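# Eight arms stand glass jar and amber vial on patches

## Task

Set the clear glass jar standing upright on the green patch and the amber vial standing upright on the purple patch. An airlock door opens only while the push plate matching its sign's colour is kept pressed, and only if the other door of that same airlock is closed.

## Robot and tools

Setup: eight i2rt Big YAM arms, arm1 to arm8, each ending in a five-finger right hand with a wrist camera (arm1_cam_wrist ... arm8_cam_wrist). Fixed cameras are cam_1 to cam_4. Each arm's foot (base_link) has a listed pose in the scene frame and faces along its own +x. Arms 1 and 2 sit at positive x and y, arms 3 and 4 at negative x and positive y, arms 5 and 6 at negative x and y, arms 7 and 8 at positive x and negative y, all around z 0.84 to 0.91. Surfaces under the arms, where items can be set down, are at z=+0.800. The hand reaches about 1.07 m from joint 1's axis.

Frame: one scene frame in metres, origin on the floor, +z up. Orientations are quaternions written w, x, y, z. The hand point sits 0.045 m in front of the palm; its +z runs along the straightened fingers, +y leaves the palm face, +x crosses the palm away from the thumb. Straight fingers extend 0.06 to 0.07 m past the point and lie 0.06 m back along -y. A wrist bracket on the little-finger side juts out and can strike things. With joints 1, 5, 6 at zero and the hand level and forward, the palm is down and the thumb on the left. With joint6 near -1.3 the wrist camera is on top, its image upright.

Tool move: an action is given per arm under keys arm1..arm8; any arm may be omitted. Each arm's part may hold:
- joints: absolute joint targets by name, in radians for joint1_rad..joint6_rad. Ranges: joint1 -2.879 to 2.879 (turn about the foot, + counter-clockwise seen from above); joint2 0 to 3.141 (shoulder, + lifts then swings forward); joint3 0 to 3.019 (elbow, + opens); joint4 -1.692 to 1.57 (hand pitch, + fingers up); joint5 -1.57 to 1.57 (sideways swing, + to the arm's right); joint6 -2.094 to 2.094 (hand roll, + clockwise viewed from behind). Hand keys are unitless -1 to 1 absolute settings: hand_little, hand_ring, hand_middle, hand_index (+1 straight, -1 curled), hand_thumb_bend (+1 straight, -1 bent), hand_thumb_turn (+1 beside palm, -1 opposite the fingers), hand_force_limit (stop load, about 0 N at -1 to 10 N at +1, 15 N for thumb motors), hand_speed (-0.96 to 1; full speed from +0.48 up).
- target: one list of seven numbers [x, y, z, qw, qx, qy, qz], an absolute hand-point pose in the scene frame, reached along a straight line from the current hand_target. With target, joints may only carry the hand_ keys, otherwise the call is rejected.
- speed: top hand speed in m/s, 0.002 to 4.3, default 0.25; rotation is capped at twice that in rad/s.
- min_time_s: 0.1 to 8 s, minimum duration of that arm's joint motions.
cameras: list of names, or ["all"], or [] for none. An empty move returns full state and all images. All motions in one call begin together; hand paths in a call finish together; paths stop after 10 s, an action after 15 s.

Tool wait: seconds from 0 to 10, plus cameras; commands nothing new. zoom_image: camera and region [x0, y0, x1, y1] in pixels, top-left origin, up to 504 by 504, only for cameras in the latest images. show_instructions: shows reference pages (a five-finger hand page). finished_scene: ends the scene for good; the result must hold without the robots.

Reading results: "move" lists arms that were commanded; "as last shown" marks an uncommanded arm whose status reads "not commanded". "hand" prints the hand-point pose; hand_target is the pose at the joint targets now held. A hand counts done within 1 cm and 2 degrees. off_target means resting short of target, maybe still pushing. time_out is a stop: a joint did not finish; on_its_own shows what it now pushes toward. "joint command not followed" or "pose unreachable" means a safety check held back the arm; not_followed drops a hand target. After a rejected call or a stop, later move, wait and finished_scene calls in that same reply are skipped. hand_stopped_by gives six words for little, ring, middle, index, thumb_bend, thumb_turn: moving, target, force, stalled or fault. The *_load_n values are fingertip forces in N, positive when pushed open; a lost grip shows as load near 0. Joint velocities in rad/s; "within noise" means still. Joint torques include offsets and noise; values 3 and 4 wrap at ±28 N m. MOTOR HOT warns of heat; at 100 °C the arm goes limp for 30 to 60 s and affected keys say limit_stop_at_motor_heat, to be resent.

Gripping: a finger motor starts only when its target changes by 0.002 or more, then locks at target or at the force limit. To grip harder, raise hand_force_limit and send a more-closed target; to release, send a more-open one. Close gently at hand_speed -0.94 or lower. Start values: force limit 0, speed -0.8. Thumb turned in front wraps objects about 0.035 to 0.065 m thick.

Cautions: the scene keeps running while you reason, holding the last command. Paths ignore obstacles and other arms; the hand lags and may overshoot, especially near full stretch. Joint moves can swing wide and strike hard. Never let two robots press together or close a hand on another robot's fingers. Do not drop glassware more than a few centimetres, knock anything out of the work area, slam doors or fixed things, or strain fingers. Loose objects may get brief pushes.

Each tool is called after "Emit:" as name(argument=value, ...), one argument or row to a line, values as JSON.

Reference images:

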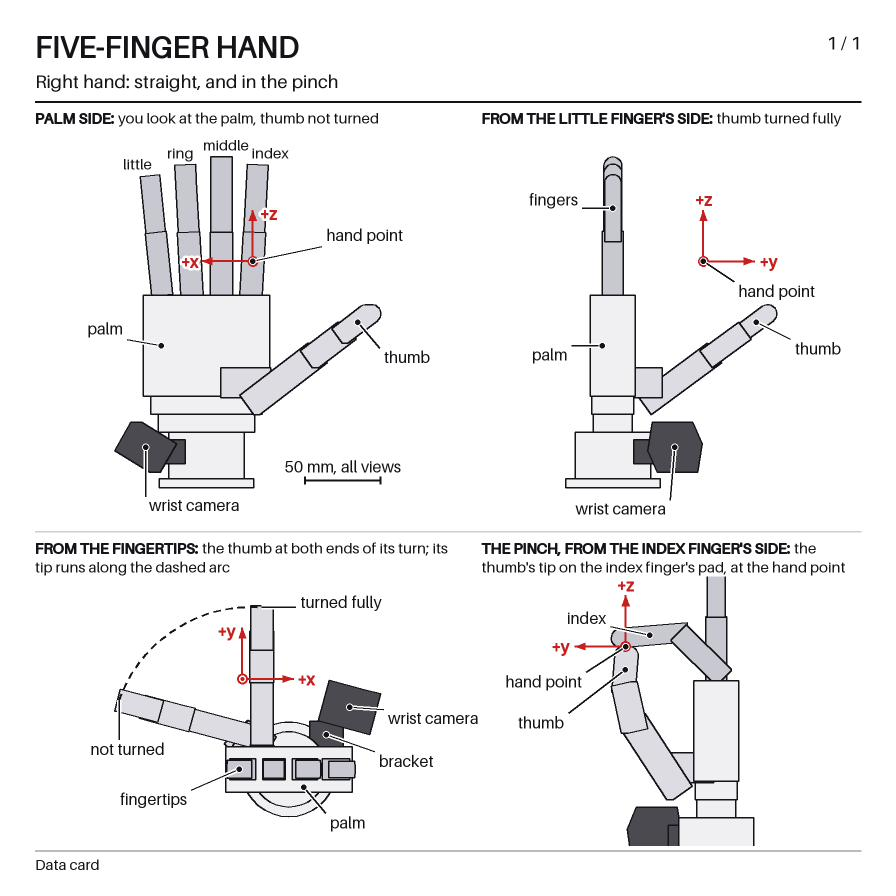

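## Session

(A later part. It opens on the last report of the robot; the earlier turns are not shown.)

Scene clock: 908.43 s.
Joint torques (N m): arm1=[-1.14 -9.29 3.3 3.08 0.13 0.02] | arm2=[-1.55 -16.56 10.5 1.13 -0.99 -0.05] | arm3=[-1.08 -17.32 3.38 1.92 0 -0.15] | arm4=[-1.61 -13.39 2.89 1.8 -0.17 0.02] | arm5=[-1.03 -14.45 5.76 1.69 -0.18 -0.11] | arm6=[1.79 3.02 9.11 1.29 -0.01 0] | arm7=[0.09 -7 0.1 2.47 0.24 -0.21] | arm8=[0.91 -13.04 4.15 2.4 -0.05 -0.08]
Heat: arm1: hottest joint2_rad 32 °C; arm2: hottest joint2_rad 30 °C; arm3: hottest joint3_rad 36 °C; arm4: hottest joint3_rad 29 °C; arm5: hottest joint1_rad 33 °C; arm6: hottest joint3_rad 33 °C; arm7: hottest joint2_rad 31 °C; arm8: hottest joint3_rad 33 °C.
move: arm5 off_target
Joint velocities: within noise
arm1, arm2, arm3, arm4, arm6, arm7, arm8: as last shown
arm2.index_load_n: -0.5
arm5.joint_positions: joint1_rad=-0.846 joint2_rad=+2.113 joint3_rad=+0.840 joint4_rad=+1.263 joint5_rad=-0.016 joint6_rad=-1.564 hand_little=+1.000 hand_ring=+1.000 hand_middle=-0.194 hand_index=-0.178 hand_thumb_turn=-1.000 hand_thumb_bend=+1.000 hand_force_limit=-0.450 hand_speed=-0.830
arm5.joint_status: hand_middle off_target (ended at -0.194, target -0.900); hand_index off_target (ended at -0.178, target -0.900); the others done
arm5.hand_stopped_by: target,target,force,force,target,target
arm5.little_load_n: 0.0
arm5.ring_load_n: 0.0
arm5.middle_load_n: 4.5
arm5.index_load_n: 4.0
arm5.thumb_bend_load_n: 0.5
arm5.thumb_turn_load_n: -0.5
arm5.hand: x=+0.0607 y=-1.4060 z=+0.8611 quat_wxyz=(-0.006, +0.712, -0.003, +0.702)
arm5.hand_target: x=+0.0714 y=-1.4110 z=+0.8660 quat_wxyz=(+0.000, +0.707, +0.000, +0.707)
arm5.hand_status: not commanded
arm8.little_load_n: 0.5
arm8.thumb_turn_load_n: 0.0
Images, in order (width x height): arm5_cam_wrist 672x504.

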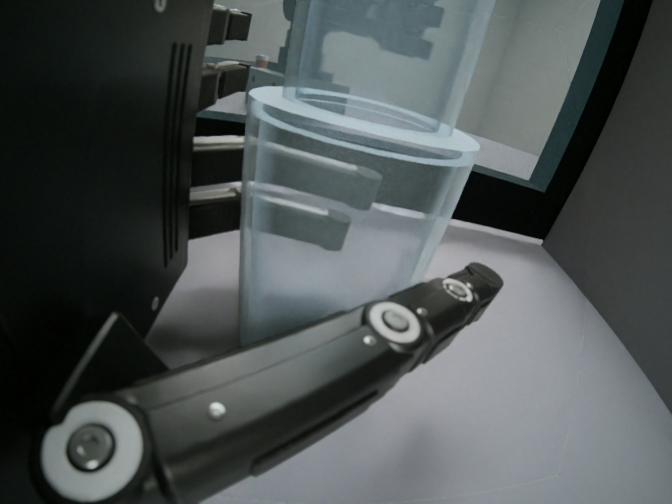

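Emit:
move(
  arm5={"joints": {"hand_index": 1, "hand_middle": 1, "hand_speed": -0.5}},
)

Emit:
move(
  arm5={"target": [0.080, -1.419, 0.866, 0, 0.7071, 0, 0.7071], "speed": 0.1},
  cameras=["arm5_cam_wrist"],
)

Emit:
move(
  arm5={"joints": {"hand_index": -0.9, "hand_middle": -0.9, "hand_force_limit": -0.45, "hand_speed": -0.83}},
  cameras=["arm5_cam_wrist"],
)

Scene clock: 916.63 s.
Joint torques (N m): arm1=[-1.08 -9.29 3.33 3.03 0.13 0.02] | arm2=[-0.91 -15.62 10.45 1.13 -0.98 -0.07] | arm3=[-1.08 -17.26 3.38 1.92 -0.01 -0.16] | arm4=[-1.55 -13.39 2.91 1.81 -0.17 0.02] | arm5=[-1.03 -14.39 5.76 1.7 -0.17 -0.1] | arm6=[1.73 3.02 9.14 1.32 0 0] | arm7=[0.09 -7.06 0.1 2.47 0.24 -0.22] | arm8=[0.97 -13.1 4.15 2.43 -0.05 -0.09]
Heat: arm1: hottest joint2_rad 32 °C; arm2: hottest joint2_rad 30 °C; arm3: hottest joint3_rad 35 °C; arm4: hottest joint3_rad 29 °C; arm5: hottest joint1_rad 33 °C; arm6: hottest joint3_rad 33 °C; arm7: hottest joint2_rad 31 °C; arm8: hottest joint3_rad 33 °C.
move: arm5 done
Joint velocities: within noise
arm1, arm2, arm3, arm6, arm8: as last shown
arm1.middle_load_n: -0.5
arm2.index_load_n: 0.0
arm4.joint_positions: joint1_rad=-2.196 joint2_rad=+2.058 joint3_rad=+0.656 joint4_rad=+1.372 joint5_rad=-1.258 joint6_rad=-1.599 hand_little=-1.000 hand_ring=-1.000 hand_middle=-1.000 hand_index=-1.000 hand_thumb_turn=+1.000 hand_thumb_bend=+1.000 hand_force_limit=+0.000 hand_speed=+0.000
arm4.joint_status: not commanded
arm4.hand_stopped_by: target,target,target,target,target,target
arm4.little_load_n: 0.0
arm4.ring_load_n: 0.0
arm4.middle_load_n: 0.0
arm4.index_load_n: 0.0
arm4.thumb_bend_load_n: 0.0
arm4.thumb_turn_load_n: 0.0
arm4.hand: x=-1.7809 y=+0.2755 z=+0.9096 quat_wxyz=(+0.491, +0.501, -0.504, +0.504)
arm4.hand_target: x=-1.7849 y=+0.2799 z=+0.9199 quat_wxyz=(+0.500, +0.500, -0.500, +0.500)
arm4.hand_status: not commanded
arm5.joint_positions: joint1_rad=-0.846 joint2_rad=+2.113 joint3_rad=+0.840 joint4_rad=+1.263 joint5_rad=-0.016 joint6_rad=-1.564 hand_little=+1.000 hand_ring=+1.000 hand_middle=+1.000 hand_index=+1.000 hand_thumb_turn=-1.000 hand_thumb_bend=+1.000 hand_force_limit=-0.450 hand_speed=-0.500
arm5.joint_status: all done
arm5.hand_stopped_by: target,target,target,target,target,target
arm5.little_load_n: 0.5
arm5.ring_load_n: 0.0
arm5.middle_load_n: 0.0
arm5.index_load_n: 0.0
arm5.thumb_bend_load_n: 0.0
arm5.thumb_turn_load_n: 0.0
arm5.hand: x=+0.0607 y=-1.4060 z=+0.8611 quat_wxyz=(-0.006, +0.712, -0.003, +0.702)
arm5.hand_target: x=+0.0714 y=-1.4111 z=+0.8660 quat_wxyz=(+0.000, +0.707, +0.000, +0.707)
arm5.hand_status: not commanded
arm7.joint_positions: joint1_rad=+1.574 joint2_rad=+1.671 joint3_rad=+0.069 joint4_rad=+1.537 joint5_rad=+0.700 joint6_rad=-1.522 hand_little=+1.000 hand_ring=+1.000 hand_middle=+1.000 hand_index=+1.000 hand_thumb_turn=-1.000 hand_thumb_bend=+1.000 hand_force_limit=-0.450 hand_speed=-0.750
arm7.joint_status: not commanded
arm7.hand_stopped_by: target,target,target,target,target,target
arm7.little_load_n: 0.0
arm7.ring_load_n: 0.0
arm7.middle_load_n: 0.0
arm7.index_load_n: 0.0
arm7.thumb_bend_load_n: 0.0
arm7.thumb_turn_load_n: 0.5
arm7.hand: x=+0.2612 y=-1.3819 z=+0.9419 quat_wxyz=(-0.685, +0.005, +0.728, +0.006)
arm7.hand_target: x=+0.2619 y=-1.3850 z=+0.9504 quat_wxyz=(-0.694, +0.004, +0.720, +0.000)
arm7.hand_status: not commanded
arm8.little_load_n: 0.0
pictures: none

Scene clock: 917.60 s.
Joint torques (N m): arm1=[-1.14 -9.41 3.32 3.08 0.13 0.02] | arm2=[-0.03 -17.2 10.47 1.14 -0.97 -0.08] | arm3=[-1.03 -17.26 3.41 1.92 -0.01 -0.15] | arm4=[-1.55 -13.39 2.89 1.8 -0.18 0.02] | arm5=[-1.61 -14.68 5.87 1.7 -0.16 -0.1] | arm6=[1.55 2.9 9.1 1.31 0 0] | arm7=[0.03 -7.06 0.12 2.47 0.24 -0.22] | arm8=[0.97 -13.04 4.14 2.41 -0.05 -0.08]
Heat: arm1: hottest joint2_rad 32 °C; arm2: hottest joint2_rad 30 °C; arm3: hottest joint3_rad 35 °C; arm4: hottest joint3_rad 29 °C; arm5: hottest joint1_rad 33 °C; arm6: hottest joint3_rad 33 °C; arm7: hottest joint2_rad 31 °C; arm8: hottest joint3_rad 33 °C.
move: arm5 off_target
Joint velocities: within noise
arm1, arm2, arm4, arm6, arm7, arm8: as last shown
arm1.middle_load_n: 0.0
arm3.joint_positions: joint1_rad=+2.258 joint2_rad=+2.253 joint3_rad=+1.082 joint4_rad=+1.176 joint5_rad=+1.329 joint6_rad=-1.608 hand_little=-1.000 hand_ring=-1.000 hand_middle=-1.000 hand_index=-1.000 hand_thumb_turn=+1.000 hand_thumb_bend=+1.000 hand_force_limit=+0.000 hand_speed=+0.000
arm3.joint_status: not commanded
arm3.hand_stopped_by: target,target,target,target,target,target
arm3.little_load_n: 0.0
arm3.ring_load_n: 0.0
arm3.middle_load_n: 0.0
arm3.index_load_n: 0.0
arm3.thumb_bend_load_n: 0.0
arm3.thumb_turn_load_n: 0.0
arm3.hand: x=-0.2827 y=+1.7859 z=+0.9084 quat_wxyz=(+0.006, +0.710, +0.012, +0.704)
arm3.hand_target: x=-0.2799 y=+1.7850 z=+0.9199 quat_wxyz=(+0.000, +0.707, +0.000, +0.707)
arm3.hand_status: not commanded
arm5.joint_positions: joint1_rad=-0.855 joint2_rad=+2.121 joint3_rad=+0.864 joint4_rad=+1.247 joint5_rad=-0.033 joint6_rad=-1.564 hand_little=+1.000 hand_ring=+1.000 hand_middle=+1.000 hand_index=+1.000 hand_thumb_turn=-1.000 hand_thumb_bend=+1.000 hand_force_limit=-0.450 hand_speed=-0.500
arm5.joint_status: not commanded
arm5.hand_stopped_by: target,target,target,target,target,target
arm5.little_load_n: 0.0
arm5.ring_load_n: 0.0
arm5.middle_load_n: 0.0
arm5.index_load_n: 0.0
arm5.thumb_bend_load_n: 0.0
arm5.thumb_turn_load_n: 0.0
arm5.hand: x=+0.0693 y=-1.4089 z=+0.8610 quat_wxyz=(-0.008, +0.712, +0.000, +0.702)
arm5.hand_target: x=+0.0793 y=-1.4190 z=+0.8662 quat_wxyz=(+0.000, +0.707, +0.000, +0.707)
arm5.hand_status: off_target (0.016 m and 1.3 deg from the pose sent, 0.024 m and 1.1 deg at the start)
arm7.thumb_turn_load_n: 0.0
Images, in order (width x height): arm5_cam_wrist 672x504.

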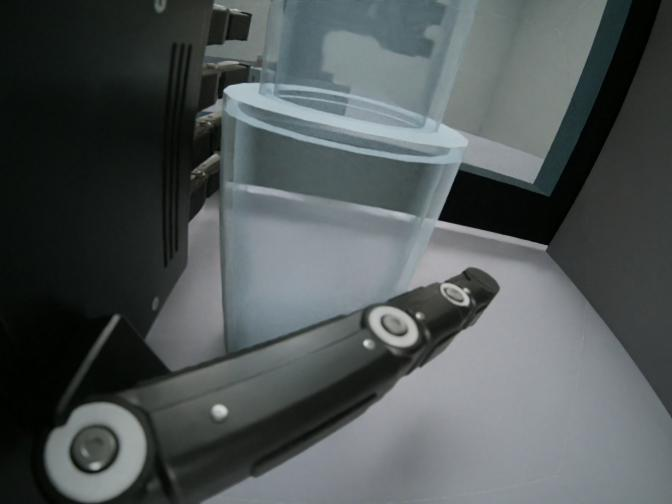

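Scene clock: 921.87 s.
Joint torques (N m): arm1=[-1.2 -9.35 3.32 3.06 0.13 0.01] | arm2=[-1.08 -16.62 10.3 0.76 -0.99 -0.04] | arm3=[-0.97 -17.26 3.4 1.91 0 -0.15] | arm4=[-1.55 -13.33 2.91 1.81 -0.17 0.03] | arm5=[-1.61 -14.74 5.79 1.7 -0.13 -0.11] | arm6=[1.79 3.02 9.13 1.29 -0.01 0.01] | arm7=[0.09 -7.06 0.1 2.47 0.24 -0.22] | arm8=[0.97 -13.04 4.14 2.41 -0.06 -0.08]
Heat: arm1: hottest joint2_rad 32 °C; arm2: hottest joint2_rad 30 °C; arm3: hottest joint3_rad 35 °C; arm4: hottest joint3_rad 29 °C; arm5: hottest joint1_rad 33 °C; arm6: hottest joint3_rad 33 °C; arm7: hottest joint2_rad 31 °C; arm8: hottest joint3_rad 33 °C.
move: arm5 off_target
Joint velocities: within noise
arm1, arm3, arm4, arm6, arm7: as last shown
arm2.joint_positions: joint1_rad=+1.889 joint2_rad=+2.247 joint3_rad=+1.193 joint4_rad=+1.077 joint5_rad=+0.995 joint6_rad=-1.608 hand_little=-1.000 hand_ring=-1.000 hand_middle=-1.000 hand_index=-1.000 hand_thumb_turn=-1.000 hand_thumb_bend=+1.000 hand_force_limit=+0.000 hand_speed=+0.000
arm2.joint_status: not commanded
arm2.hand_stopped_by: target,target,target,target,target,target
arm2.little_load_n: 0.0
arm2.ring_load_n: 0.0
arm2.middle_load_n: 0.0
arm2.index_load_n: 0.0
arm2.thumb_bend_load_n: 0.0
arm2.thumb_turn_load_n: 0.0
arm2.hand: x=+1.7842 y=+0.1048 z=+0.9129 quat_wxyz=(+0.499, +0.507, -0.493, +0.501)
arm2.hand_target: x=+1.7829 y=+0.0769 z=+0.9057 quat_wxyz=(+0.500, +0.500, -0.500, +0.500)
arm2.hand_status: not commanded
arm4.ring_load_n: 0.5
arm5.joint_positions: joint1_rad=-0.855 joint2_rad=+2.122 joint3_rad=+0.865 joint4_rad=+1.246 joint5_rad=-0.033 joint6_rad=-1.564 hand_little=+1.000 hand_ring=+1.000 hand_middle=-0.256 hand_index=-0.241 hand_thumb_turn=-1.000 hand_thumb_bend=+1.000 hand_force_limit=-0.450 hand_speed=-0.830
arm5.joint_status: hand_middle off_target (ended at -0.256, target -0.900); hand_index off_target (ended at -0.241, target -0.900); the others done
arm5.hand_stopped_by: target,target,force,force,target,target
arm5.little_load_n: 0.0
arm5.ring_load_n: 0.0
arm5.middle_load_n: 4.5
arm5.index_load_n: 5.5
arm5.thumb_bend_load_n: 1.0
arm5.thumb_turn_load_n: 0.0
arm5.hand: x=+0.0697 y=-1.4088 z=+0.8609 quat_wxyz=(-0.008, +0.712, +0.000, +0.702)
arm5.hand_target: x=+0.0793 y=-1.4190 z=+0.8661 quat_wxyz=(+0.000, +0.707, +0.000, +0.707)
arm5.hand_status: not commanded
arm8.joint_positions: joint1_rad=-2.250 joint2_rad=+1.919 joint3_rad=+0.668 joint4_rad=+1.203 joint5_rad=-1.281 joint6_rad=-1.607 hand_little=-1.000 hand_ring=-1.000 hand_middle=-1.000 hand_index=-1.000 hand_thumb_turn=-1.000 hand_thumb_bend=+1.000 hand_force_limit=+0.000 hand_speed=+0.000
arm8.joint_status: not commanded
arm8.hand_stopped_by: target,target,target,target,target,target
arm8.little_load_n: 0.0
arm8.ring_load_n: 0.0
arm8.middle_load_n: 0.0
arm8.index_load_n: 0.0
arm8.thumb_bend_load_n: 0.0
arm8.thumb_turn_load_n: 0.5
arm8.hand: x=+1.7806 y=-0.2946 z=+0.9205 quat_wxyz=(-0.498, +0.503, +0.499, +0.500)
arm8.hand_target: x=+1.7800 y=-0.2901 z=+0.9201 quat_wxyz=(-0.500, +0.500, +0.500, +0.500)
arm8.hand_status: not commanded
Images, in order (width x height): arm5_cam_wrist 672x504.

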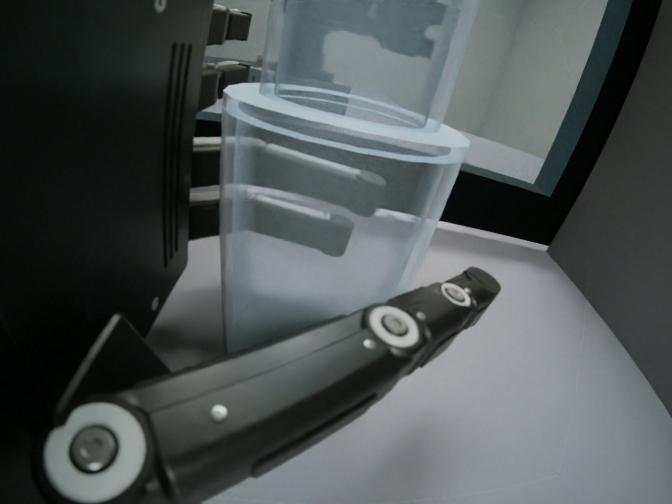

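Emit:
move(
  arm5={"joints": {"hand_thumb_bend": -0.9}},
)

Emit:
move(
  arm5={"target": [0.072, -1.414, 0.912, 0, 0.7071, 0, 0.7071], "speed": 0.12},
  cameras=["arm5_cam_wrist"],
)

Scene clock: 949.73 s.
Joint torques (N m): arm1=[-1.08 -9.35 3.32 3.07 0.14 0.02] | arm2=[-1.08 -16.09 10.41 1.09 -0.94 -0.08] | arm3=[-0.97 -17.2 3.38 1.91 -0.01 -0.16] | arm4=[-1.61 -13.33 2.88 1.81 -0.17 0.02] | arm5=[-1.61 -14.74 5.79 1.7 -0.13 -0.11] | arm6=[1.79 2.9 9.14 1.33 -0.01 0.01] | arm7=[0.09 -7.06 0.1 2.47 0.24 -0.22] | arm8=[0.97 -13.04 4.14 2.43 -0.06 -0.08]
Heat: arm1: hottest joint2_rad 32 °C; arm2: hottest joint2_rad 30 °C; arm3: hottest joint3_rad 35 °C; arm4: hottest joint2_rad 28 °C; arm5: hottest joint1_rad 33 °C; arm6: hottest joint3_rad 33 °C; arm7: hottest joint2_rad 30 °C; arm8: hottest joint3_rad 33 °C.
move: arm5 off_target
Joint velocities: within noise
arm1, arm2, arm3, arm4, arm6, arm7, arm8: as last shown
arm4.ring_load_n: 0.0
arm5.joint_positions: joint1_rad=-0.855 joint2_rad=+2.122 joint3_rad=+0.865 joint4_rad=+1.246 joint5_rad=-0.033 joint6_rad=-1.564 hand_little=+1.000 hand_ring=+1.000 hand_middle=-0.256 hand_index=-0.241 hand_thumb_turn=-1.000 hand_thumb_bend=+0.988 hand_force_limit=-0.450 hand_speed=-0.830
arm5.joint_status: hand_thumb_bend off_target (ended at +0.988, target -0.900)
arm5.hand_stopped_by: target,target,force,force,force,target
arm5.little_load_n: 0.0
arm5.ring_load_n: 0.0
arm5.middle_load_n: 4.5
arm5.index_load_n: 6.0
arm5.thumb_bend_load_n: 4.5
arm5.thumb_turn_load_n: 0.0
arm5.hand: x=+0.0697 y=-1.4088 z=+0.8609 quat_wxyz=(-0.008, +0.712, +0.000, +0.702)
arm5.hand_target: x=+0.0793 y=-1.4190 z=+0.8661 quat_wxyz=(+0.000, +0.707, +0.000, +0.707)
arm5.hand_status: not commanded
arm6.thumb_turn_load_n: 0.5
arm7.thumb_turn_load_n: 0.5
pictures: none

Scene clock: 951.00 s.
Joint torques (N m): arm1=[-1.14 -9.35 3.33 3.07 0.13 0.02] | arm2=[-1.26 -16.5 10.35 1.03 -0.97 -0.11] | arm3=[-1.08 -17.32 3.43 1.89 -0.01 -0.15] | arm4=[-1.61 -13.39 2.89 1.81 -0.17 0.02] | arm5=[-0.79 -17.44 4.48 2.02 0.05 -0.09] | arm6=[1.61 3.02 9.13 1.35 -0.01 0.01] | arm7=[0.09 -7.06 0.1 2.45 0.24 -0.22] | arm8=[0.91 -13.04 4.15 2.41 -0.05 -0.08]
Heat: arm1: hottest joint2_rad 32 °C; arm2: hottest joint2_rad 30 °C; arm3: hottest joint3_rad 35 °C; arm4: hottest joint2_rad 28 °C; arm5: hottest joint1_rad 33 °C; arm6: hottest joint3_rad 33 °C; arm7: hottest joint2_rad 30 °C; arm8: hottest joint3_rad 33 °C.
move: arm5 off_target
Joint velocities: within noise
arm1, arm2, arm3, arm4, arm7, arm8: as last shown
arm5.joint_positions: joint1_rad=-0.855 joint2_rad=+2.025 joint3_rad=+0.849 joint4_rad=+1.145 joint5_rad=-0.027 joint6_rad=-1.566 hand_little=+1.000 hand_ring=+1.000 hand_middle=-0.256 hand_index=-0.241 hand_thumb_turn=-1.000 hand_thumb_bend=+0.988 hand_force_limit=-0.450 hand_speed=-0.830
arm5.joint_status: not commanded
arm5.hand_stopped_by: target,target,force,force,force,target
arm5.little_load_n: 0.0
arm5.ring_load_n: 0.0
arm5.middle_load_n: 4.5
arm5.index_load_n: 6.0
arm5.thumb_bend_load_n: 4.5
arm5.thumb_turn_load_n: 0.0
arm5.hand: x=+0.0687 y=-1.4101 z=+0.8895 quat_wxyz=(-0.006, +0.719, -0.001, +0.695)
arm5.hand_target: x=+0.0718 y=-1.4140 z=+0.9116 quat_wxyz=(+0.000, +0.707, +0.000, +0.707)
arm5.hand_status: off_target (0.023 m and 2.1 deg from the pose sent, 0.051 m and 1.3 deg at the start)
arm6.joint_positions: joint1_rad=-0.857 joint2_rad=+0.604 joint3_rad=+1.439 joint4_rad=-1.536 joint5_rad=+0.000 joint6_rad=-1.200 hand_little=+1.000 hand_ring=+1.000 hand_middle=+1.000 hand_index=+1.000 hand_thumb_turn=+1.000 hand_thumb_bend=+1.000 hand_force_limit=+0.000 hand_speed=-0.800
arm6.joint_status: not commanded
arm6.hand_stopped_by: target,target,target,target,target,target
arm6.little_load_n: 0.0
arm6.ring_load_n: 0.0
arm6.middle_load_n: 0.0
arm6.index_load_n: 0.0
arm6.thumb_bend_load_n: 0.5
arm6.thumb_turn_load_n: 0.0
arm6.hand: x=-1.1662 y=-0.6770 z=+1.3182 quat_wxyz=(-0.038, +0.871, -0.258, +0.417)
arm6.hand_target: x=-1.1668 y=-0.6769 z=+1.3261 quat_wxyz=(-0.039, +0.866, -0.256, +0.427)
arm6.hand_status: not commanded
arm7.thumb_turn_load_n: 0.0
arm8.thumb_turn_load_n: 0.0
Images, in order (width x height): arm5_cam_wrist 672x504.

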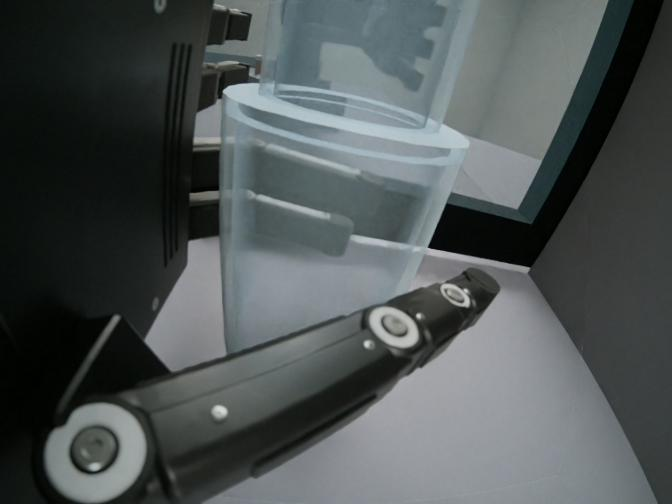

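Emit:
move(
  arm5={"target": [-0.10, -1.41, 0.95, 0, 0.7071, 0, 0.7071], "speed": 0.2},
  arm6={"joints": {"joint6_rad": -1.571, "hand_thumb_turn": -1, "hand_speed": 0.0}},
)

Emit:
move(
  arm5={"target": [-0.265, -1.375, 1.15, 0, 0.7071, 0, 0.7071], "speed": 0.3},
  cameras=["arm5_cam_wrist", "arm6_cam_wrist", "cam_3"],
)

Scene clock: 957.17 s.
Joint torques (N m): arm1=[-1.08 -9.29 3.33 3.07 0.13 0.01] | arm2=[-0.73 -15.74 10.28 1.11 -0.98 -0.09] | arm3=[-1.14 -17.2 3.43 1.91 -0.01 -0.15] | arm4=[-1.61 -13.33 2.89 1.81 -0.17 0.02] | arm5=[-0.79 -10.99 3.55 2.8 0.04 -0.09] | arm6=[1.73 2.78 9.16 1.29 0 -0.16] | arm7=[0.15 -7.06 0.1 2.45 0.24 -0.22] | arm8=[0.97 -13.04 4.15 2.41 -0.05 -0.08]
Heat: arm1: hottest joint2_rad 32 °C; arm2: hottest joint2_rad 30 °C; arm3: hottest joint3_rad 35 °C; arm4: hottest joint2_rad 28 °C; arm5: hottest joint1_rad 33 °C; arm6: hottest joint3_rad 33 °C; arm7: hottest joint2_rad 30 °C; arm8: hottest joint3_rad 33 °C.
move: arm5 off_target; arm6 done
Joint velocities: within noise
arm1, arm2, arm3, arm4, arm7, arm8: as last shown
arm2.index_load_n: -0.5
arm5.joint_positions: joint1_rad=-0.855 joint2_rad=+1.669 joint3_rad=+0.360 joint4_rad=+1.262 joint5_rad=-0.027 joint6_rad=-1.566 hand_little=+1.000 hand_ring=+1.000 hand_middle=-0.256 hand_index=-0.241 hand_thumb_turn=-1.000 hand_thumb_bend=+0.988 hand_force_limit=-0.450 hand_speed=-0.830
arm5.joint_status: not commanded
arm5.hand_stopped_by: target,target,force,force,force,target
arm5.little_load_n: 0.0
arm5.ring_load_n: 0.0
arm5.middle_load_n: 4.5
arm5.index_load_n: 6.0
arm5.thumb_bend_load_n: 4.5
arm5.thumb_turn_load_n: 0.5
arm5.hand: x=-0.1022 y=-1.4068 z=+0.9295 quat_wxyz=(-0.006, +0.725, -0.001, +0.689)
arm5.hand_target: x=-0.1001 y=-1.4100 z=+0.9496 quat_wxyz=(+0.000, +0.707, +0.000, +0.707)
arm5.hand_status: off_target (0.021 m and 3.0 deg from the pose sent, 0.179 m and 2.1 deg at the start)
arm6.joint_positions: joint1_rad=-0.857 joint2_rad=+0.604 joint3_rad=+1.439 joint4_rad=-1.536 joint5_rad=+0.000 joint6_rad=-1.558 hand_little=+1.000 hand_ring=+1.000 hand_middle=+1.000 hand_index=+1.000 hand_thumb_turn=-1.000 hand_thumb_bend=+1.000 hand_force_limit=+0.000 hand_speed=+0.000
arm6.joint_status: all done
arm6.hand_stopped_by: target,target,target,target,target,target
arm6.little_load_n: 0.0
arm6.ring_load_n: 0.0
arm6.middle_load_n: 0.0
arm6.index_load_n: 0.0
arm6.thumb_bend_load_n: 0.0
arm6.thumb_turn_load_n: 0.0
arm6.hand: x=-1.1571 y=-0.6941 z=+1.3325 quat_wxyz=(+0.037, +0.903, -0.099, +0.418)
arm6.hand_target: x=-1.1577 y=-0.6944 z=+1.3413 quat_wxyz=(+0.040, +0.899, -0.092, +0.427)
arm6.hand_status: not commanded
arm7.thumb_turn_load_n: 0.5
arm8.thumb_turn_load_n: 0.5
pictures: none

Scene clock: 959.30 s.
Joint torques (N m): arm1=[-1.14 -9.35 3.34 3.04 0.13 0.03] | arm2=[-1.08 -17.08 10.45 1.03 -0.94 -0.11] | arm3=[-1.08 -17.2 3.41 1.91 0 -0.15] | arm4=[-1.55 -13.33 2.89 1.8 -0.17 0.02] | arm5=[0.62 2.08 13.65 2.02 -0.08 0.05] | arm6=[1.61 2.84 9.1 1.33 0 -0.16] | arm7=[0.09 -7.06 0.1 2.47 0.24 -0.22] | arm8=[0.97 -12.98 4.15 2.4 -0.05 -0.08]
Heat: arm1: hottest joint2_rad 32 °C; arm2: hottest joint2_rad 30 °C; arm3: hottest joint3_rad 35 °C; arm4: hottest joint2_rad 28 °C; arm5: hottest joint1_rad 33 °C; arm6: hottest joint3_rad 33 °C; arm7: hottest joint2_rad 30 °C; arm8: hottest joint3_rad 33 °C.
move: arm5 off_target
Joint velocities: within noise
arm1.joint_positions: joint1_rad=-2.234 joint2_rad=+2.002 joint3_rad=+0.650 joint4_rad=+1.341 joint5_rad=-1.270 joint6_rad=-1.581 hand_little=-1.000 hand_ring=-1.000 hand_middle=-1.000 hand_index=-1.000 hand_thumb_turn=+1.000 hand_thumb_bend=+1.000 hand_force_limit=+0.000 hand_speed=+0.000
arm1.joint_status: not commanded
arm1.hand_stopped_by: target,target,target,target,target,target
arm1.little_load_n: 0.0
arm1.ring_load_n: 0.5
arm1.middle_load_n: 0.0
arm1.index_load_n: 0.0
arm1.thumb_bend_load_n: 0.0
arm1.thumb_turn_load_n: 0.0
arm1.hand: x=+0.2845 y=+1.7802 z=+0.9106 quat_wxyz=(+0.705, -0.002, -0.709, -0.001)
arm1.hand_target: x=+0.2800 y=+1.7800 z=+0.9102 quat_wxyz=(+0.707, +0.000, -0.707, +0.000)
arm1.hand_status: not commanded
arm2, arm3, arm4, arm6, arm7, arm8: as last shown
arm2.index_load_n: 0.0
arm3.thumb_turn_load_n: -0.5
arm5.joint_positions: joint1_rad=-0.639 joint2_rad=+0.290 joint3_rad=+0.302 joint4_rad=-0.076 joint5_rad=+0.209 joint6_rad=-1.582 hand_little=+1.000 hand_ring=+1.000 hand_middle=-0.256 hand_index=-0.241 hand_thumb_turn=-1.000 hand_thumb_bend=+0.988 hand_force_limit=-0.450 hand_speed=-0.830
arm5.joint_status: not commanded
arm5.hand_stopped_by: target,target,force,force,force,target
arm5.little_load_n: 0.0
arm5.ring_load_n: 0.0
arm5.middle_load_n: 4.5
arm5.index_load_n: 6.0
arm5.thumb_bend_load_n: 4.5
arm5.thumb_turn_load_n: 0.0
arm5.hand: x=-0.2709 y=-1.3803 z=+1.1049 quat_wxyz=(+0.012, +0.730, +0.002, +0.683)
arm5.hand_target: x=-0.2682 y=-1.3754 z=+1.1490 quat_wxyz=(+0.000, +0.707, +0.000, +0.707)
arm5.hand_status: off_target (0.046 m and 4.1 deg from the pose sent, 0.276 m and 3.0 deg at the start)
arm8.thumb_turn_load_n: 0.0
Images, in order (width x height): arm5_cam_wrist 672x504, arm6_cam_wrist 672x504, cam_3 896x504.

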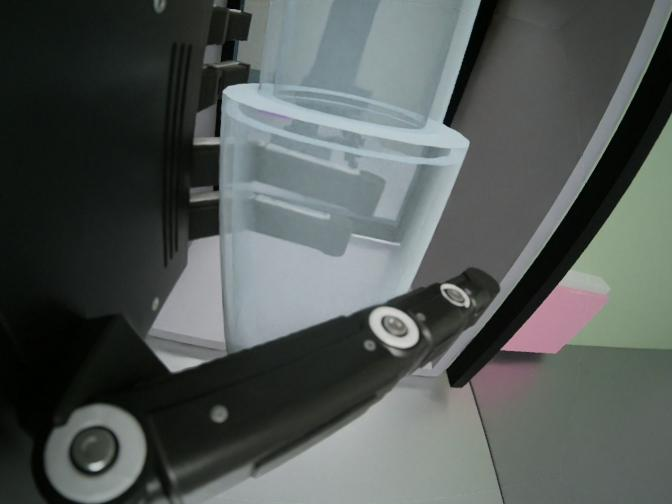

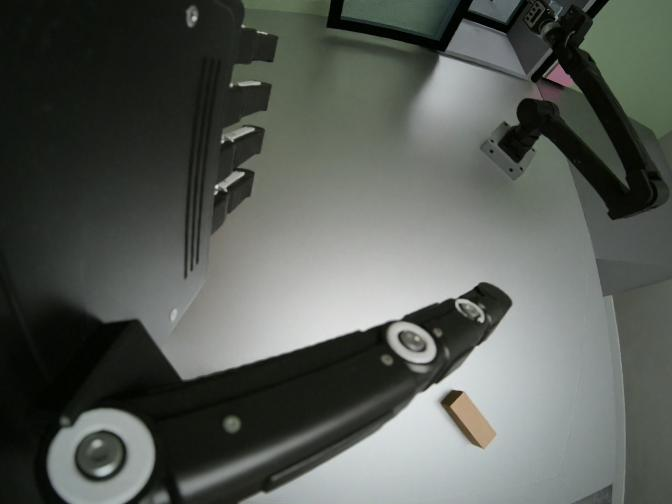

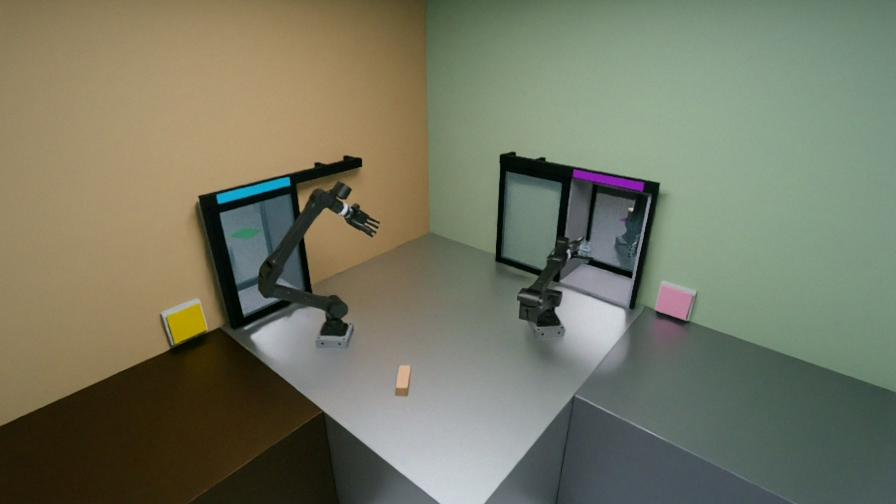

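Emit:
move(
  arm5={"joints": {"joint1_rad": 1.249}, "min_time_s": 3.5},
  arm2={"target": [1.78, 0.29, 0.92, 0.5, 0.5, -0.5, 0.5], "speed": 0.25},
)

Emit:
move(
  arm5={"target": [-0.772, -0.762, 0.90, -0.5852, 0.4056, 0.5602, 0.4237], "speed": 0.25},
  arm1={"target": [0.075, 1.785, 0.905, -0.7071, 0, 0.7071, 0], "speed": 0.15},
  cameras=["arm5_cam_wrist", "arm6_cam_wrist", "cam_3"],
)

Scene clock: 970.80 s.
Joint torques (N m): arm1=[-1.14 -9.35 3.33 3.04 0.13 0.02] | arm2=[2.84 -17.85 3.48 2.73 0.19 -0.32] | arm3=[-0.97 -17.2 3.41 1.94 -0.01 -0.15] | arm4=[-1.61 -13.33 2.89 1.81 -0.18 0.02] | arm5=[0.79 2.14 13.65 1.96 -0.02 0.05] | arm6=[1.73 2.9 9.16 1.33 -0.01 -0.15] | arm7=[0.09 -7 0.1 2.47 0.24 -0.21] | arm8=[0.97 -13.1 4.15 2.41 -0.05 -0.08]
Heat: arm1: hottest joint2_rad 32 °C; arm2: hottest joint2_rad 30 °C; arm3: hottest joint3_rad 35 °C; arm4: hottest joint2_rad 28 °C; arm5: hottest joint3_rad 34 °C; arm6: hottest joint3_rad 33 °C; arm7: hottest joint2_rad 30 °C; arm8: hottest joint3_rad 32 °C.
move: arm2 done; arm5 done
Joint velocities: within noise
arm1, arm3, arm4, arm6, arm7, arm8: as last shown
arm1.ring_load_n: 0.0
arm2.joint_positions: joint1_rad=+2.200 joint2_rad=+2.162 joint3_rad=+0.964 joint4_rad=+1.226 joint5_rad=+1.324 joint6_rad=-1.610 hand_little=-1.000 hand_ring=-1.000 hand_middle=-1.000 hand_index=-1.000 hand_thumb_turn=-1.000 hand_thumb_bend=+1.000 hand_force_limit=+0.000 hand_speed=+0.000
arm2.joint_status: not commanded
arm2.hand_stopped_by: target,target,target,target,target,target
arm2.little_load_n: 0.0
arm2.ring_load_n: 0.0
arm2.middle_load_n: 0.0
arm2.index_load_n: 0.0
arm2.thumb_bend_load_n: 0.0
arm2.thumb_turn_load_n: 0.0
arm2.hand: x=+1.7811 y=+0.2875 z=+0.9143 quat_wxyz=(+0.500, +0.503, -0.500, +0.497)
arm2.hand_target: x=+1.7800 y=+0.2900 z=+0.9199 quat_wxyz=(+0.500, +0.500, -0.500, +0.500)
arm2.hand_status: done (0.006 m and 0.5 deg from the pose sent, 0.185 m and 1.2 deg at the start)
arm3.thumb_turn_load_n: 0.0
arm5.joint_positions: joint1_rad=+1.234 joint2_rad=+0.290 joint3_rad=+0.302 joint4_rad=-0.076 joint5_rad=+0.208 joint6_rad=-1.582 hand_little=+1.000 hand_ring=+1.000 hand_middle=-0.256 hand_index=-0.241 hand_thumb_turn=-1.000 hand_thumb_bend=+0.988 hand_force_limit=-0.450 hand_speed=-0.830
arm5.joint_status: all done
arm5.hand_stopped_by: target,target,force,force,force,target
arm5.little_load_n: 0.0
arm5.ring_load_n: 0.0
arm5.middle_load_n: 4.5
arm5.index_load_n: 6.0
arm5.thumb_bend_load_n: 5.0
arm5.thumb_turn_load_n: 0.0
arm5.hand: x=-0.6541 y=-1.0226 z=+1.1080 quat_wxyz=(-0.546, +0.428, +0.588, +0.416)
arm5.hand_target: x=-0.6598 y=-1.0221 z=+1.1522 quat_wxyz=(-0.573, +0.416, +0.568, +0.421)
arm5.hand_status: not commanded
arm7.middle_load_n: -0.5
pictures: none

Scene clock: 973.23 s.
Joint torques (N m): arm1=[-0.73 -11.4 7.49 1.84 0.11 -0.01] | arm2=[2.49 -17.96 3.38 2.58 0.14 -0.37] | arm3=[-0.97 -17.14 3.44 1.88 -0.01 -0.16] | arm4=[-1.61 -13.33 2.91 1.8 -0.18 0.02] | arm5=[-1.79 -13.63 5.3 3.17 -0.11 -0.17] | arm6=[1.73 2.9 9.1 1.33 0 -0.15] | arm7=[0.09 -7.06 0.1 2.47 0.24 -0.22] | arm8=[0.91 -13.1 4.14 2.43 -0.05 -0.08]
Heat: arm1: hottest joint2_rad 32 °C; arm2: hottest joint2_rad 30 °C; arm3: hottest joint3_rad 35 °C; arm4: hottest joint2_rad 28 °C; arm5: hottest joint3_rad 34 °C; arm6: hottest joint3_rad 33 °C; arm7: hottest joint2_rad 30 °C; arm8: hottest joint3_rad 32 °C.
move: arm1 off_target; arm5 off_target
Joint velocities: within noise
arm1.joint_positions: joint1_rad=-1.848 joint2_rad=+2.108 joint3_rad=+0.917 joint4_rad=+1.182 joint5_rad=-0.875 joint6_rad=-1.580 hand_little=-1.000 hand_ring=-1.000 hand_middle=-1.000 hand_index=-1.000 hand_thumb_turn=+1.000 hand_thumb_bend=+1.000 hand_force_limit=+0.000 hand_speed=+0.000
arm1.joint_status: not commanded
arm1.hand_stopped_by: target,target,target,target,target,target
arm1.little_load_n: -0.5
arm1.ring_load_n: 0.0
arm1.middle_load_n: 0.0
arm1.index_load_n: 0.0
arm1.thumb_bend_load_n: 0.0
arm1.thumb_turn_load_n: 0.0
arm1.hand: x=+0.0922 y=+1.7804 z=+0.9031 quat_wxyz=(+0.704, -0.004, -0.710, -0.005)
arm1.hand_target: x=+0.0757 y=+1.7843 z=+0.9054 quat_wxyz=(+0.707, +0.000, -0.707, +0.000)
arm1.hand_status: off_target (0.018 m and 0.9 deg from the pose sent, 0.210 m and 0.5 deg at the start)
arm2, arm3, arm6, arm8: as last shown
arm2.thumb_turn_load_n: 0.5
arm4.joint_positions: joint1_rad=-2.196 joint2_rad=+2.058 joint3_rad=+0.656 joint4_rad=+1.372 joint5_rad=-1.258 joint6_rad=-1.599 hand_little=-1.000 hand_ring=-1.000 hand_middle=-1.000 hand_index=-1.000 hand_thumb_turn=+1.000 hand_thumb_bend=+1.000 hand_force_limit=+0.000 hand_speed=+0.000
arm4.joint_status: not commanded
arm4.hand_stopped_by: target,target,target,target,target,target
arm4.little_load_n: 0.0
arm4.ring_load_n: 0.0
arm4.middle_load_n: 0.0
arm4.index_load_n: 0.0
arm4.thumb_bend_load_n: 0.0
arm4.thumb_turn_load_n: 0.0
arm4.hand: x=-1.7809 y=+0.2755 z=+0.9096 quat_wxyz=(+0.491, +0.501, -0.504, +0.504)
arm4.hand_target: x=-1.7849 y=+0.2799 z=+0.9199 quat_wxyz=(+0.500, +0.500, -0.500, +0.500)
arm4.hand_status: not commanded
arm5.joint_positions: joint1_rad=+1.188 joint2_rad=+2.018 joint3_rad=+0.655 joint4_rad=+1.331 joint5_rad=+0.120 joint6_rad=-1.559 hand_little=+1.000 hand_ring=+1.000 hand_middle=-0.256 hand_index=-0.241 hand_thumb_turn=-1.000 hand_thumb_bend=+0.988 hand_force_limit=-0.450 hand_speed=-0.830
arm5.joint_status: not commanded
arm5.hand_stopped_by: target,target,force,force,force,target
arm5.little_load_n: 0.0
arm5.ring_load_n: 0.0
arm5.middle_load_n: 4.5
arm5.index_load_n: 6.0
arm5.thumb_bend_load_n: 5.0
arm5.thumb_turn_load_n: 0.5
arm5.hand: x=-0.7749 y=-0.7792 z=+0.8759 quat_wxyz=(-0.570, +0.419, +0.581, +0.402)
arm5.hand_target: x=-0.7716 y=-0.7633 z=+0.9002 quat_wxyz=(-0.585, +0.406, +0.560, +0.424)
arm5.hand_status: off_target (0.030 m and 4.1 deg from the pose sent, 0.354 m and 6.1 deg at the start)
arm6.middle_load_n: -0.5
arm6.thumb_turn_load_n: 0.5
arm7.joint_positions: joint1_rad=+1.574 joint2_rad=+1.671 joint3_rad=+0.069 joint4_rad=+1.537 joint5_rad=+0.700 joint6_rad=-1.522 hand_little=+1.000 hand_ring=+1.000 hand_middle=+1.000 hand_index=+1.000 hand_thumb_turn=-1.000 hand_thumb_bend=+1.000 hand_force_limit=-0.450 hand_speed=-0.750
arm7.joint_status: not commanded
arm7.hand_stopped_by: target,target,target,target,target,target
arm7.little_load_n: 0.0
arm7.ring_load_n: 0.0
arm7.middle_load_n: 0.0
arm7.index_load_n: 0.0
arm7.thumb_bend_load_n: 0.0
arm7.thumb_turn_load_n: 0.0
arm7.hand: x=+0.2612 y=-1.3819 z=+0.9419 quat_wxyz=(-0.685, +0.005, +0.728, +0.006)
arm7.hand_target: x=+0.2619 y=-1.3850 z=+0.9504 quat_wxyz=(-0.694, +0.004, +0.720, +0.000)
arm7.hand_status: not commanded
Images, in order (width x height): arm5_cam_wrist 672x504, arm6_cam_wrist 672x504, cam_3 896x504.

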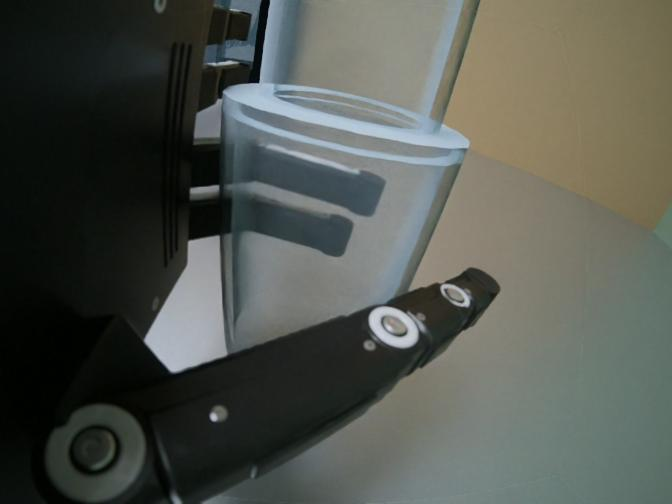

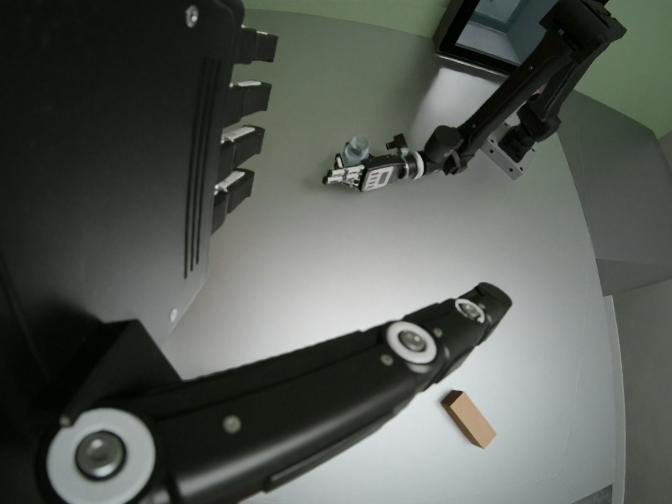

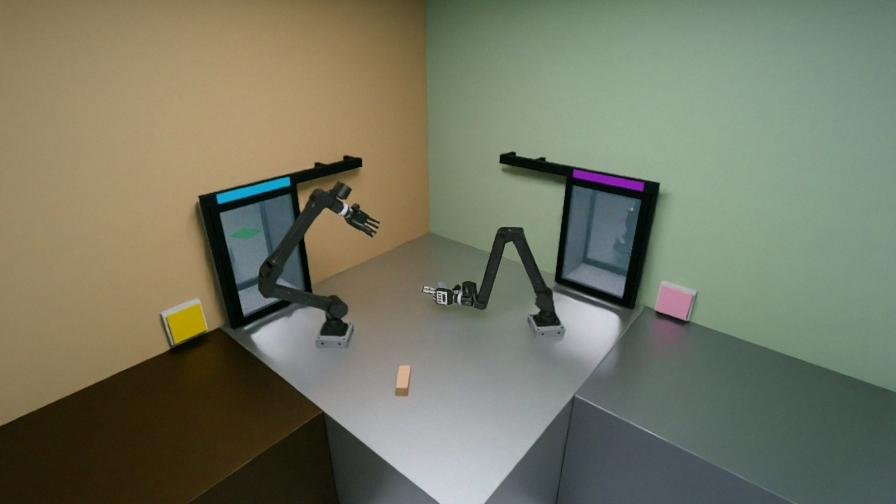

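Emit:
move(
  arm5={"target": [-0.772, -0.764, 0.868, -0.5852, 0.4056, 0.5602, 0.4237], "speed": 0.1},
)

Emit:
move(
  arm5={"target": [-0.772, -0.764, 0.856, -0.5852, 0.4056, 0.5602, 0.4237], "speed": 0.05},
)

Emit:
move(
  arm5={"target": [-0.772, -0.764, 0.849, -0.5852, 0.4056, 0.5602, 0.4237], "speed": 0.05},
  cameras=["arm5_cam_wrist", "cam_3"],
)

Scene clock: 981.30 s.
Joint torques (N m): arm1=[-0.56 -11.46 7.5 1.81 0.11 0] | arm2=[2.37 -17.49 3.47 2.59 0.16 -0.33] | arm3=[-1.03 -17.2 3.41 1.91 -0.01 -0.15] | arm4=[-1.55 -13.33 2.89 1.8 -0.17 0.02] | arm5=[-1.67 -14.1 4.42 3.19 -0.05 -0.17] | arm6=[1.73 2.9 9.17 1.35 0 -0.16] | arm7=[0.09 -7.06 0.1 2.48 0.24 -0.22] | arm8=[0.97 -13.04 4.15 2.43 -0.06 -0.08]
Heat: arm1: hottest joint2_rad 32 °C; arm2: hottest joint2_rad 30 °C; arm3: hottest joint2_rad 34 °C; arm4: hottest joint2_rad 28 °C; arm5: hottest joint1_rad 33 °C; arm6: hottest joint3_rad 33 °C; arm7: hottest joint2_rad 30 °C; arm8: hottest joint3_rad 32 °C.
move: arm5 off_target
Joint velocities: within noise
arm1, arm2, arm4, arm6, arm7, arm8: as last shown
arm2.ring_load_n: 0.5
arm2.thumb_turn_load_n: 0.0
arm3.joint_positions: joint1_rad=+2.258 joint2_rad=+2.253 joint3_rad=+1.082 joint4_rad=+1.176 joint5_rad=+1.329 joint6_rad=-1.608 hand_little=-1.000 hand_ring=-1.000 hand_middle=-1.000 hand_index=-1.000 hand_thumb_turn=+1.000 hand_thumb_bend=+1.000 hand_force_limit=+0.000 hand_speed=+0.000
arm3.joint_status: not commanded
arm3.hand_stopped_by: target,target,target,target,target,target
arm3.little_load_n: 0.0
arm3.ring_load_n: 0.0
arm3.middle_load_n: 0.0
arm3.index_load_n: 0.0
arm3.thumb_bend_load_n: 0.0
arm3.thumb_turn_load_n: 0.0
arm3.hand: x=-0.2827 y=+1.7859 z=+0.9084 quat_wxyz=(+0.006, +0.710, +0.012, +0.704)
arm3.hand_target: x=-0.2799 y=+1.7850 z=+0.9199 quat_wxyz=(+0.000, +0.707, +0.000, +0.707)
arm3.hand_status: not commanded
arm5.joint_positions: joint1_rad=+1.188 joint2_rad=+2.124 joint3_rad=+0.675 joint4_rad=+1.420 joint5_rad=+0.120 joint6_rad=-1.559 hand_little=+1.000 hand_ring=+1.000 hand_middle=-0.256 hand_index=-0.241 hand_thumb_turn=-1.000 hand_thumb_bend=+0.988 hand_force_limit=-0.450 hand_speed=-0.830
arm5.joint_status: not commanded
arm5.hand_stopped_by: target,target,force,force,force,target
arm5.little_load_n: 0.0
arm5.ring_load_n: 0.0
arm5.middle_load_n: 4.5
arm5.index_load_n: 6.0
arm5.thumb_bend_load_n: 5.0
arm5.thumb_turn_load_n: 0.5
arm5.hand: x=-0.7749 y=-0.7795 z=+0.8458 quat_wxyz=(-0.571, +0.418, +0.580, +0.403)
arm5.hand_target: x=-0.7717 y=-0.7651 z=+0.8680 quat_wxyz=(-0.585, +0.406, +0.560, +0.424)
arm5.hand_status: off_target (0.027 m and 4.0 deg from the pose sent, 0.017 m and 4.1 deg at the start)
arm6.ring_load_n: -0.5
arm6.middle_load_n: 0.0
arm6.thumb_turn_load_n: 0.0
pictures: none

Scene clock: 982.27 s.
Joint torques (N m): arm1=[-0.62 -11.46 7.49 1.8 0.11 0] | arm2=[2.67 -18.67 3.19 2.62 0.17 -0.34] | arm3=[-1.08 -17.26 3.41 1.94 0 -0.15] | arm4=[-1.55 -13.39 2.91 1.8 -0.17 0.02] | arm5=[-1.67 -13.8 4.22 3.19 -0.06 -0.17] | arm6=[1.79 2.84 9.18 1.35 0.01 -0.14] | arm7=[0.09 -7.06 0.1 2.45 0.24 -0.22] | arm8=[0.91 -13.1 4.16 2.41 -0.06 -0.08]
Heat: arm1: hottest joint2_rad 32 °C; arm2: hottest joint2_rad 30 °C; arm3: hottest joint2_rad 34 °C; arm4: hottest joint2_rad 28 °C; arm5: hottest joint1_rad 33 °C; arm6: hottest joint3_rad 33 °C; arm7: hottest joint2_rad 30 °C; arm8: hottest joint3_rad 32 °C.
move: arm5 off_target
Joint velocities: within noise
arm1, arm2, arm3, arm4, arm6, arm7: as last shown
arm1.middle_load_n: 0.5
arm2.ring_load_n: 0.0
arm5.joint_positions: joint1_rad=+1.188 joint2_rad=+2.158 joint3_rad=+0.686 joint4_rad=+1.449 joint5_rad=+0.120 joint6_rad=-1.560 hand_little=+1.000 hand_ring=+1.000 hand_middle=-0.256 hand_index=-0.241 hand_thumb_turn=-1.000 hand_thumb_bend=+0.988 hand_force_limit=-0.450 hand_speed=-0.830
arm5.joint_status: not commanded
arm5.hand_stopped_by: target,target,force,force,force,target
arm5.little_load_n: 0.0
arm5.ring_load_n: 0.0
arm5.middle_load_n: 4.5
arm5.index_load_n: 6.0
arm5.thumb_bend_load_n: 5.0
arm5.thumb_turn_load_n: 0.5
arm5.hand: x=-0.7754 y=-0.7783 z=+0.8381 quat_wxyz=(-0.573, +0.417, +0.578, +0.404)
arm5.hand_target: x=-0.7718 y=-0.7649 z=+0.8561 quat_wxyz=(-0.585, +0.406, +0.560, +0.424)
arm5.hand_status: off_target (0.023 m and 3.6 deg from the pose sent, 0.019 m and 3.9 deg at the start)
arm6.ring_load_n: 0.0
arm6.thumb_turn_load_n: 0.5
arm7.thumb_turn_load_n: 0.5
arm8.joint_positions: joint1_rad=-2.250 joint2_rad=+1.919 joint3_rad=+0.668 joint4_rad=+1.203 joint5_rad=-1.281 joint6_rad=-1.607 hand_little=-1.000 hand_ring=-1.000 hand_middle=-1.000 hand_index=-1.000 hand_thumb_turn=-1.000 hand_thumb_bend=+1.000 hand_force_limit=+0.000 hand_speed=+0.000
arm8.joint_status: not commanded
arm8.hand_stopped_by: target,target,target,target,target,target
arm8.little_load_n: 0.0
arm8.ring_load_n: 0.0
arm8.middle_load_n: 0.0
arm8.index_load_n: 0.0
arm8.thumb_bend_load_n: 0.0
arm8.thumb_turn_load_n: 0.5
arm8.hand: x=+1.7806 y=-0.2946 z=+0.9205 quat_wxyz=(-0.498, +0.503, +0.499, +0.500)
arm8.hand_target: x=+1.7800 y=-0.2901 z=+0.9201 quat_wxyz=(-0.500, +0.500, +0.500, +0.500)
arm8.hand_status: not commanded
pictures: none

Scene clock: 983.23 s.
Joint torques (N m): arm1=[-0.62 -11.52 7.5 1.81 0.11 -0.01] | arm2=[2.08 -18.37 3.25 2.25 0.16 -0.32] | arm3=[-1.08 -17.2 3.41 1.96 -0.01 -0.15] | arm4=[-1.61 -13.39 2.88 1.83 -0.17 0.02] | arm5=[-1.73 -13.33 3.99 2.92 -0.07 -0.16] | arm6=[1.67 3.14 9.17 1.32 0.01 -0.14] | arm7=[0.09 -7.06 0.1 2.47 0.24 -0.22] | arm8=[0.97 -13.04 4.15 2.41 -0.05 -0.08]
Heat: arm1: hottest joint2_rad 32 °C; arm2: hottest joint2_rad 30 °C; arm3: hottest joint2_rad 34 °C; arm4: hottest joint2_rad 28 °C; arm5: hottest joint1_rad 33 °C; arm6: hottest joint3_rad 33 °C; arm7: hottest joint2_rad 30 °C; arm8: hottest joint3_rad 32 °C.
move: arm5 off_target
Joint velocities: arm1=[within noise] | arm2=[within noise] | arm3=[within noise] | arm4=[within noise] | arm5=[within noise] | arm6=[within noise] | arm7=[-0.044 -0.005 -0.007 0.002 0.007 -0.051] | arm8=[within noise]
arm1, arm2, arm3, arm4, arm6, arm7, arm8: as last shown
arm1.middle_load_n: 0.0
arm5.joint_positions: joint1_rad=+1.188 joint2_rad=+2.174 joint3_rad=+0.696 joint4_rad=+1.473 joint5_rad=+0.120 joint6_rad=-1.561 hand_little=+1.000 hand_ring=+1.000 hand_middle=-0.256 hand_index=-0.241 hand_thumb_turn=-1.000 hand_thumb_bend=+0.988 hand_force_limit=-0.450 hand_speed=-0.830
arm5.joint_status: not commanded
arm5.hand_stopped_by: target,target,force,force,force,target
arm5.little_load_n: 0.0
arm5.ring_load_n: 0.0
arm5.middle_load_n: 5.5
arm5.index_load_n: 4.5
arm5.thumb_bend_load_n: 5.0
arm5.thumb_turn_load_n: 0.0
arm5.hand: x=-0.7765 y=-0.7761 z=+0.8376 quat_wxyz=(-0.578, +0.414, +0.573, +0.407)
arm5.hand_target: x=-0.7719 y=-0.7646 z=+0.8491 quat_wxyz=(-0.585, +0.406, +0.560, +0.424)
arm5.hand_status: off_target (0.017 m and 2.7 deg from the pose sent, 0.018 m and 3.6 deg at the start)
arm6.thumb_bend_load_n: -0.5
arm6.thumb_turn_load_n: 0.0
arm7.thumb_turn_load_n: 0.0
arm8.thumb_turn_load_n: 0.0
Images, in order (width x height): arm5_cam_wrist 672x504, cam_3 896x504.

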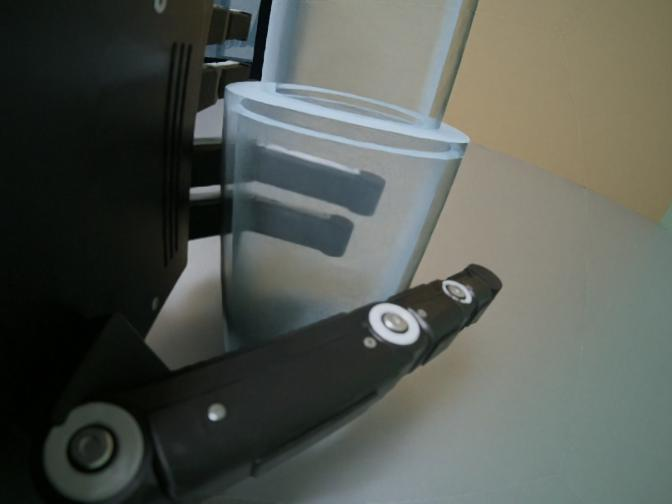

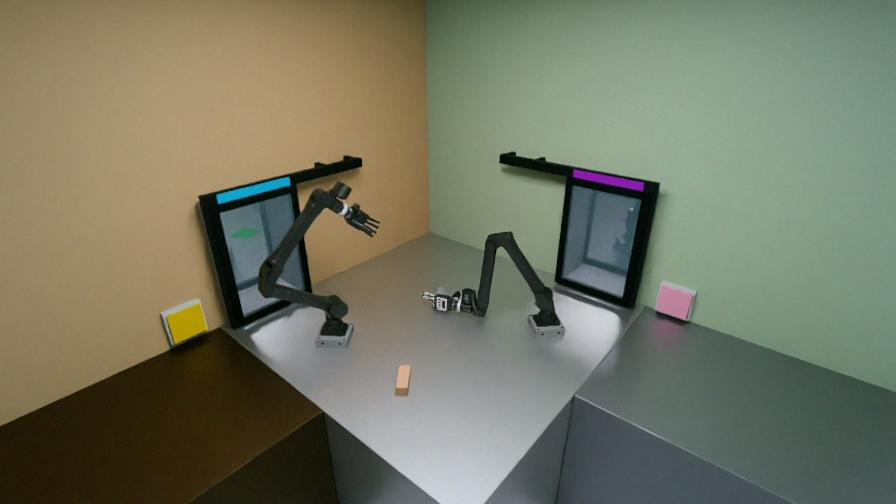

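Emit:
move(
  arm5={"joints": {"hand_index": 1, "hand_middle": 1, "hand_thumb_bend": 1, "hand_speed": -0.75}},
  cameras=["arm5_cam_wrist", "cam_3"],
)

Scene clock: 1009.23 s.
Joint torques (N m): arm1=[-0.67 -11.52 7.5 1.78 0.12 -0.01] | arm2=[2.73 -17.61 3.28 2.69 0.18 -0.33] | arm3=[-0.91 -17.26 3.43 1.91 -0.01 -0.15] | arm4=[-1.61 -13.39 2.89 1.81 -0.17 0.02] | arm5=[-1.73 -13.39 3.81 2.84 -0.07 -0.12] | arm6=[1.61 2.78 9.13 1.32 0 -0.14] | arm7=[0.09 -7.06 0.09 2.47 0.24 -0.22] | arm8=[1.03 -13.1 4.16 2.41 -0.06 -0.08]
Heat: arm1: hottest joint2_rad 32 °C; arm2: hottest joint2_rad 30 °C; arm3: hottest joint2_rad 34 °C; arm4: hottest joint2_rad 28 °C; arm5: hottest joint1_rad 32 °C; arm6: hottest joint3_rad 33 °C; arm7: hottest joint2_rad 30 °C; arm8: hottest joint3_rad 32 °C.
move: arm5 done
Joint velocities: within noise
arm1, arm2, arm3, arm4, arm6, arm7, arm8: as last shown
arm2.little_load_n: -0.5
arm5.joint_positions: joint1_rad=+1.187 joint2_rad=+2.174 joint3_rad=+0.698 joint4_rad=+1.475 joint5_rad=+0.120 joint6_rad=-1.563 hand_little=+1.000 hand_ring=+1.000 hand_middle=+1.000 hand_index=+1.000 hand_thumb_turn=-1.000 hand_thumb_bend=+1.000 hand_force_limit=-0.450 hand_speed=-0.750
arm5.joint_status: all done
arm5.hand_stopped_by: target,target,target,target,target,target
arm5.little_load_n: 0.0
arm5.ring_load_n: -0.5
arm5.middle_load_n: 0.0
arm5.index_load_n: 0.0
arm5.thumb_bend_load_n: 0.0
arm5.thumb_turn_load_n: 0.5
arm5.hand: x=-0.7767 y=-0.7750 z=+0.8391 quat_wxyz=(-0.579, +0.413, +0.572, +0.409)
arm5.hand_target: x=-0.7717 y=-0.7646 z=+0.8491 quat_wxyz=(-0.585, +0.406, +0.560, +0.424)
arm5.hand_status: not commanded
arm6.thumb_bend_load_n: 0.0
Images, in order (width x height): arm5_cam_wrist 672x504, cam_3 896x504.

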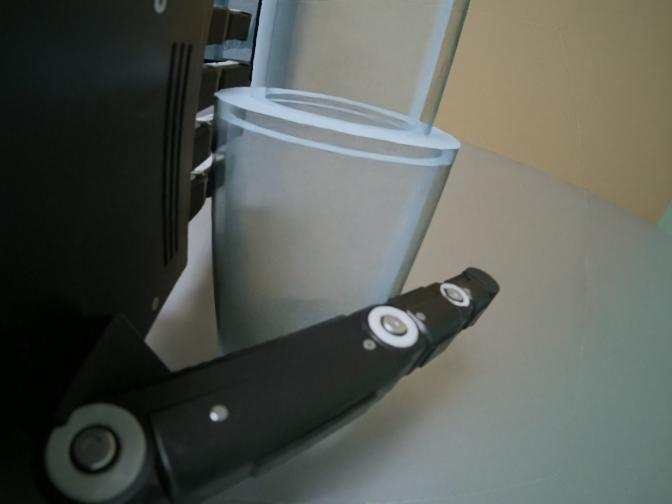

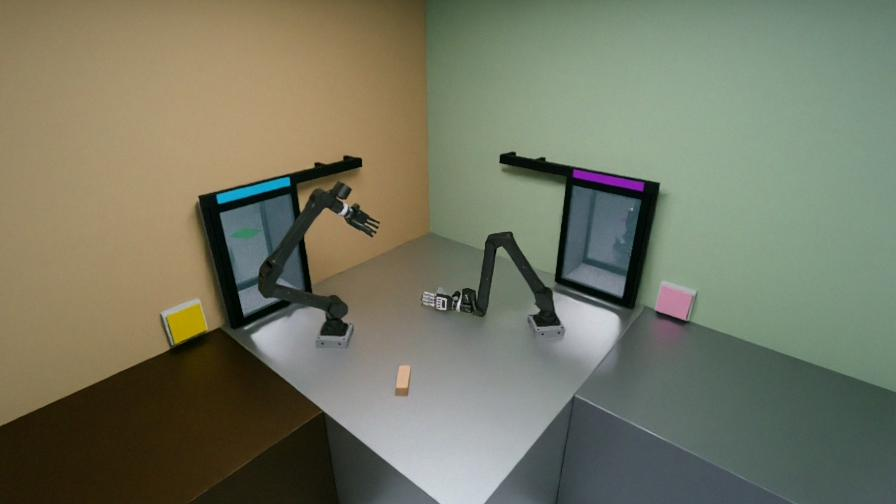

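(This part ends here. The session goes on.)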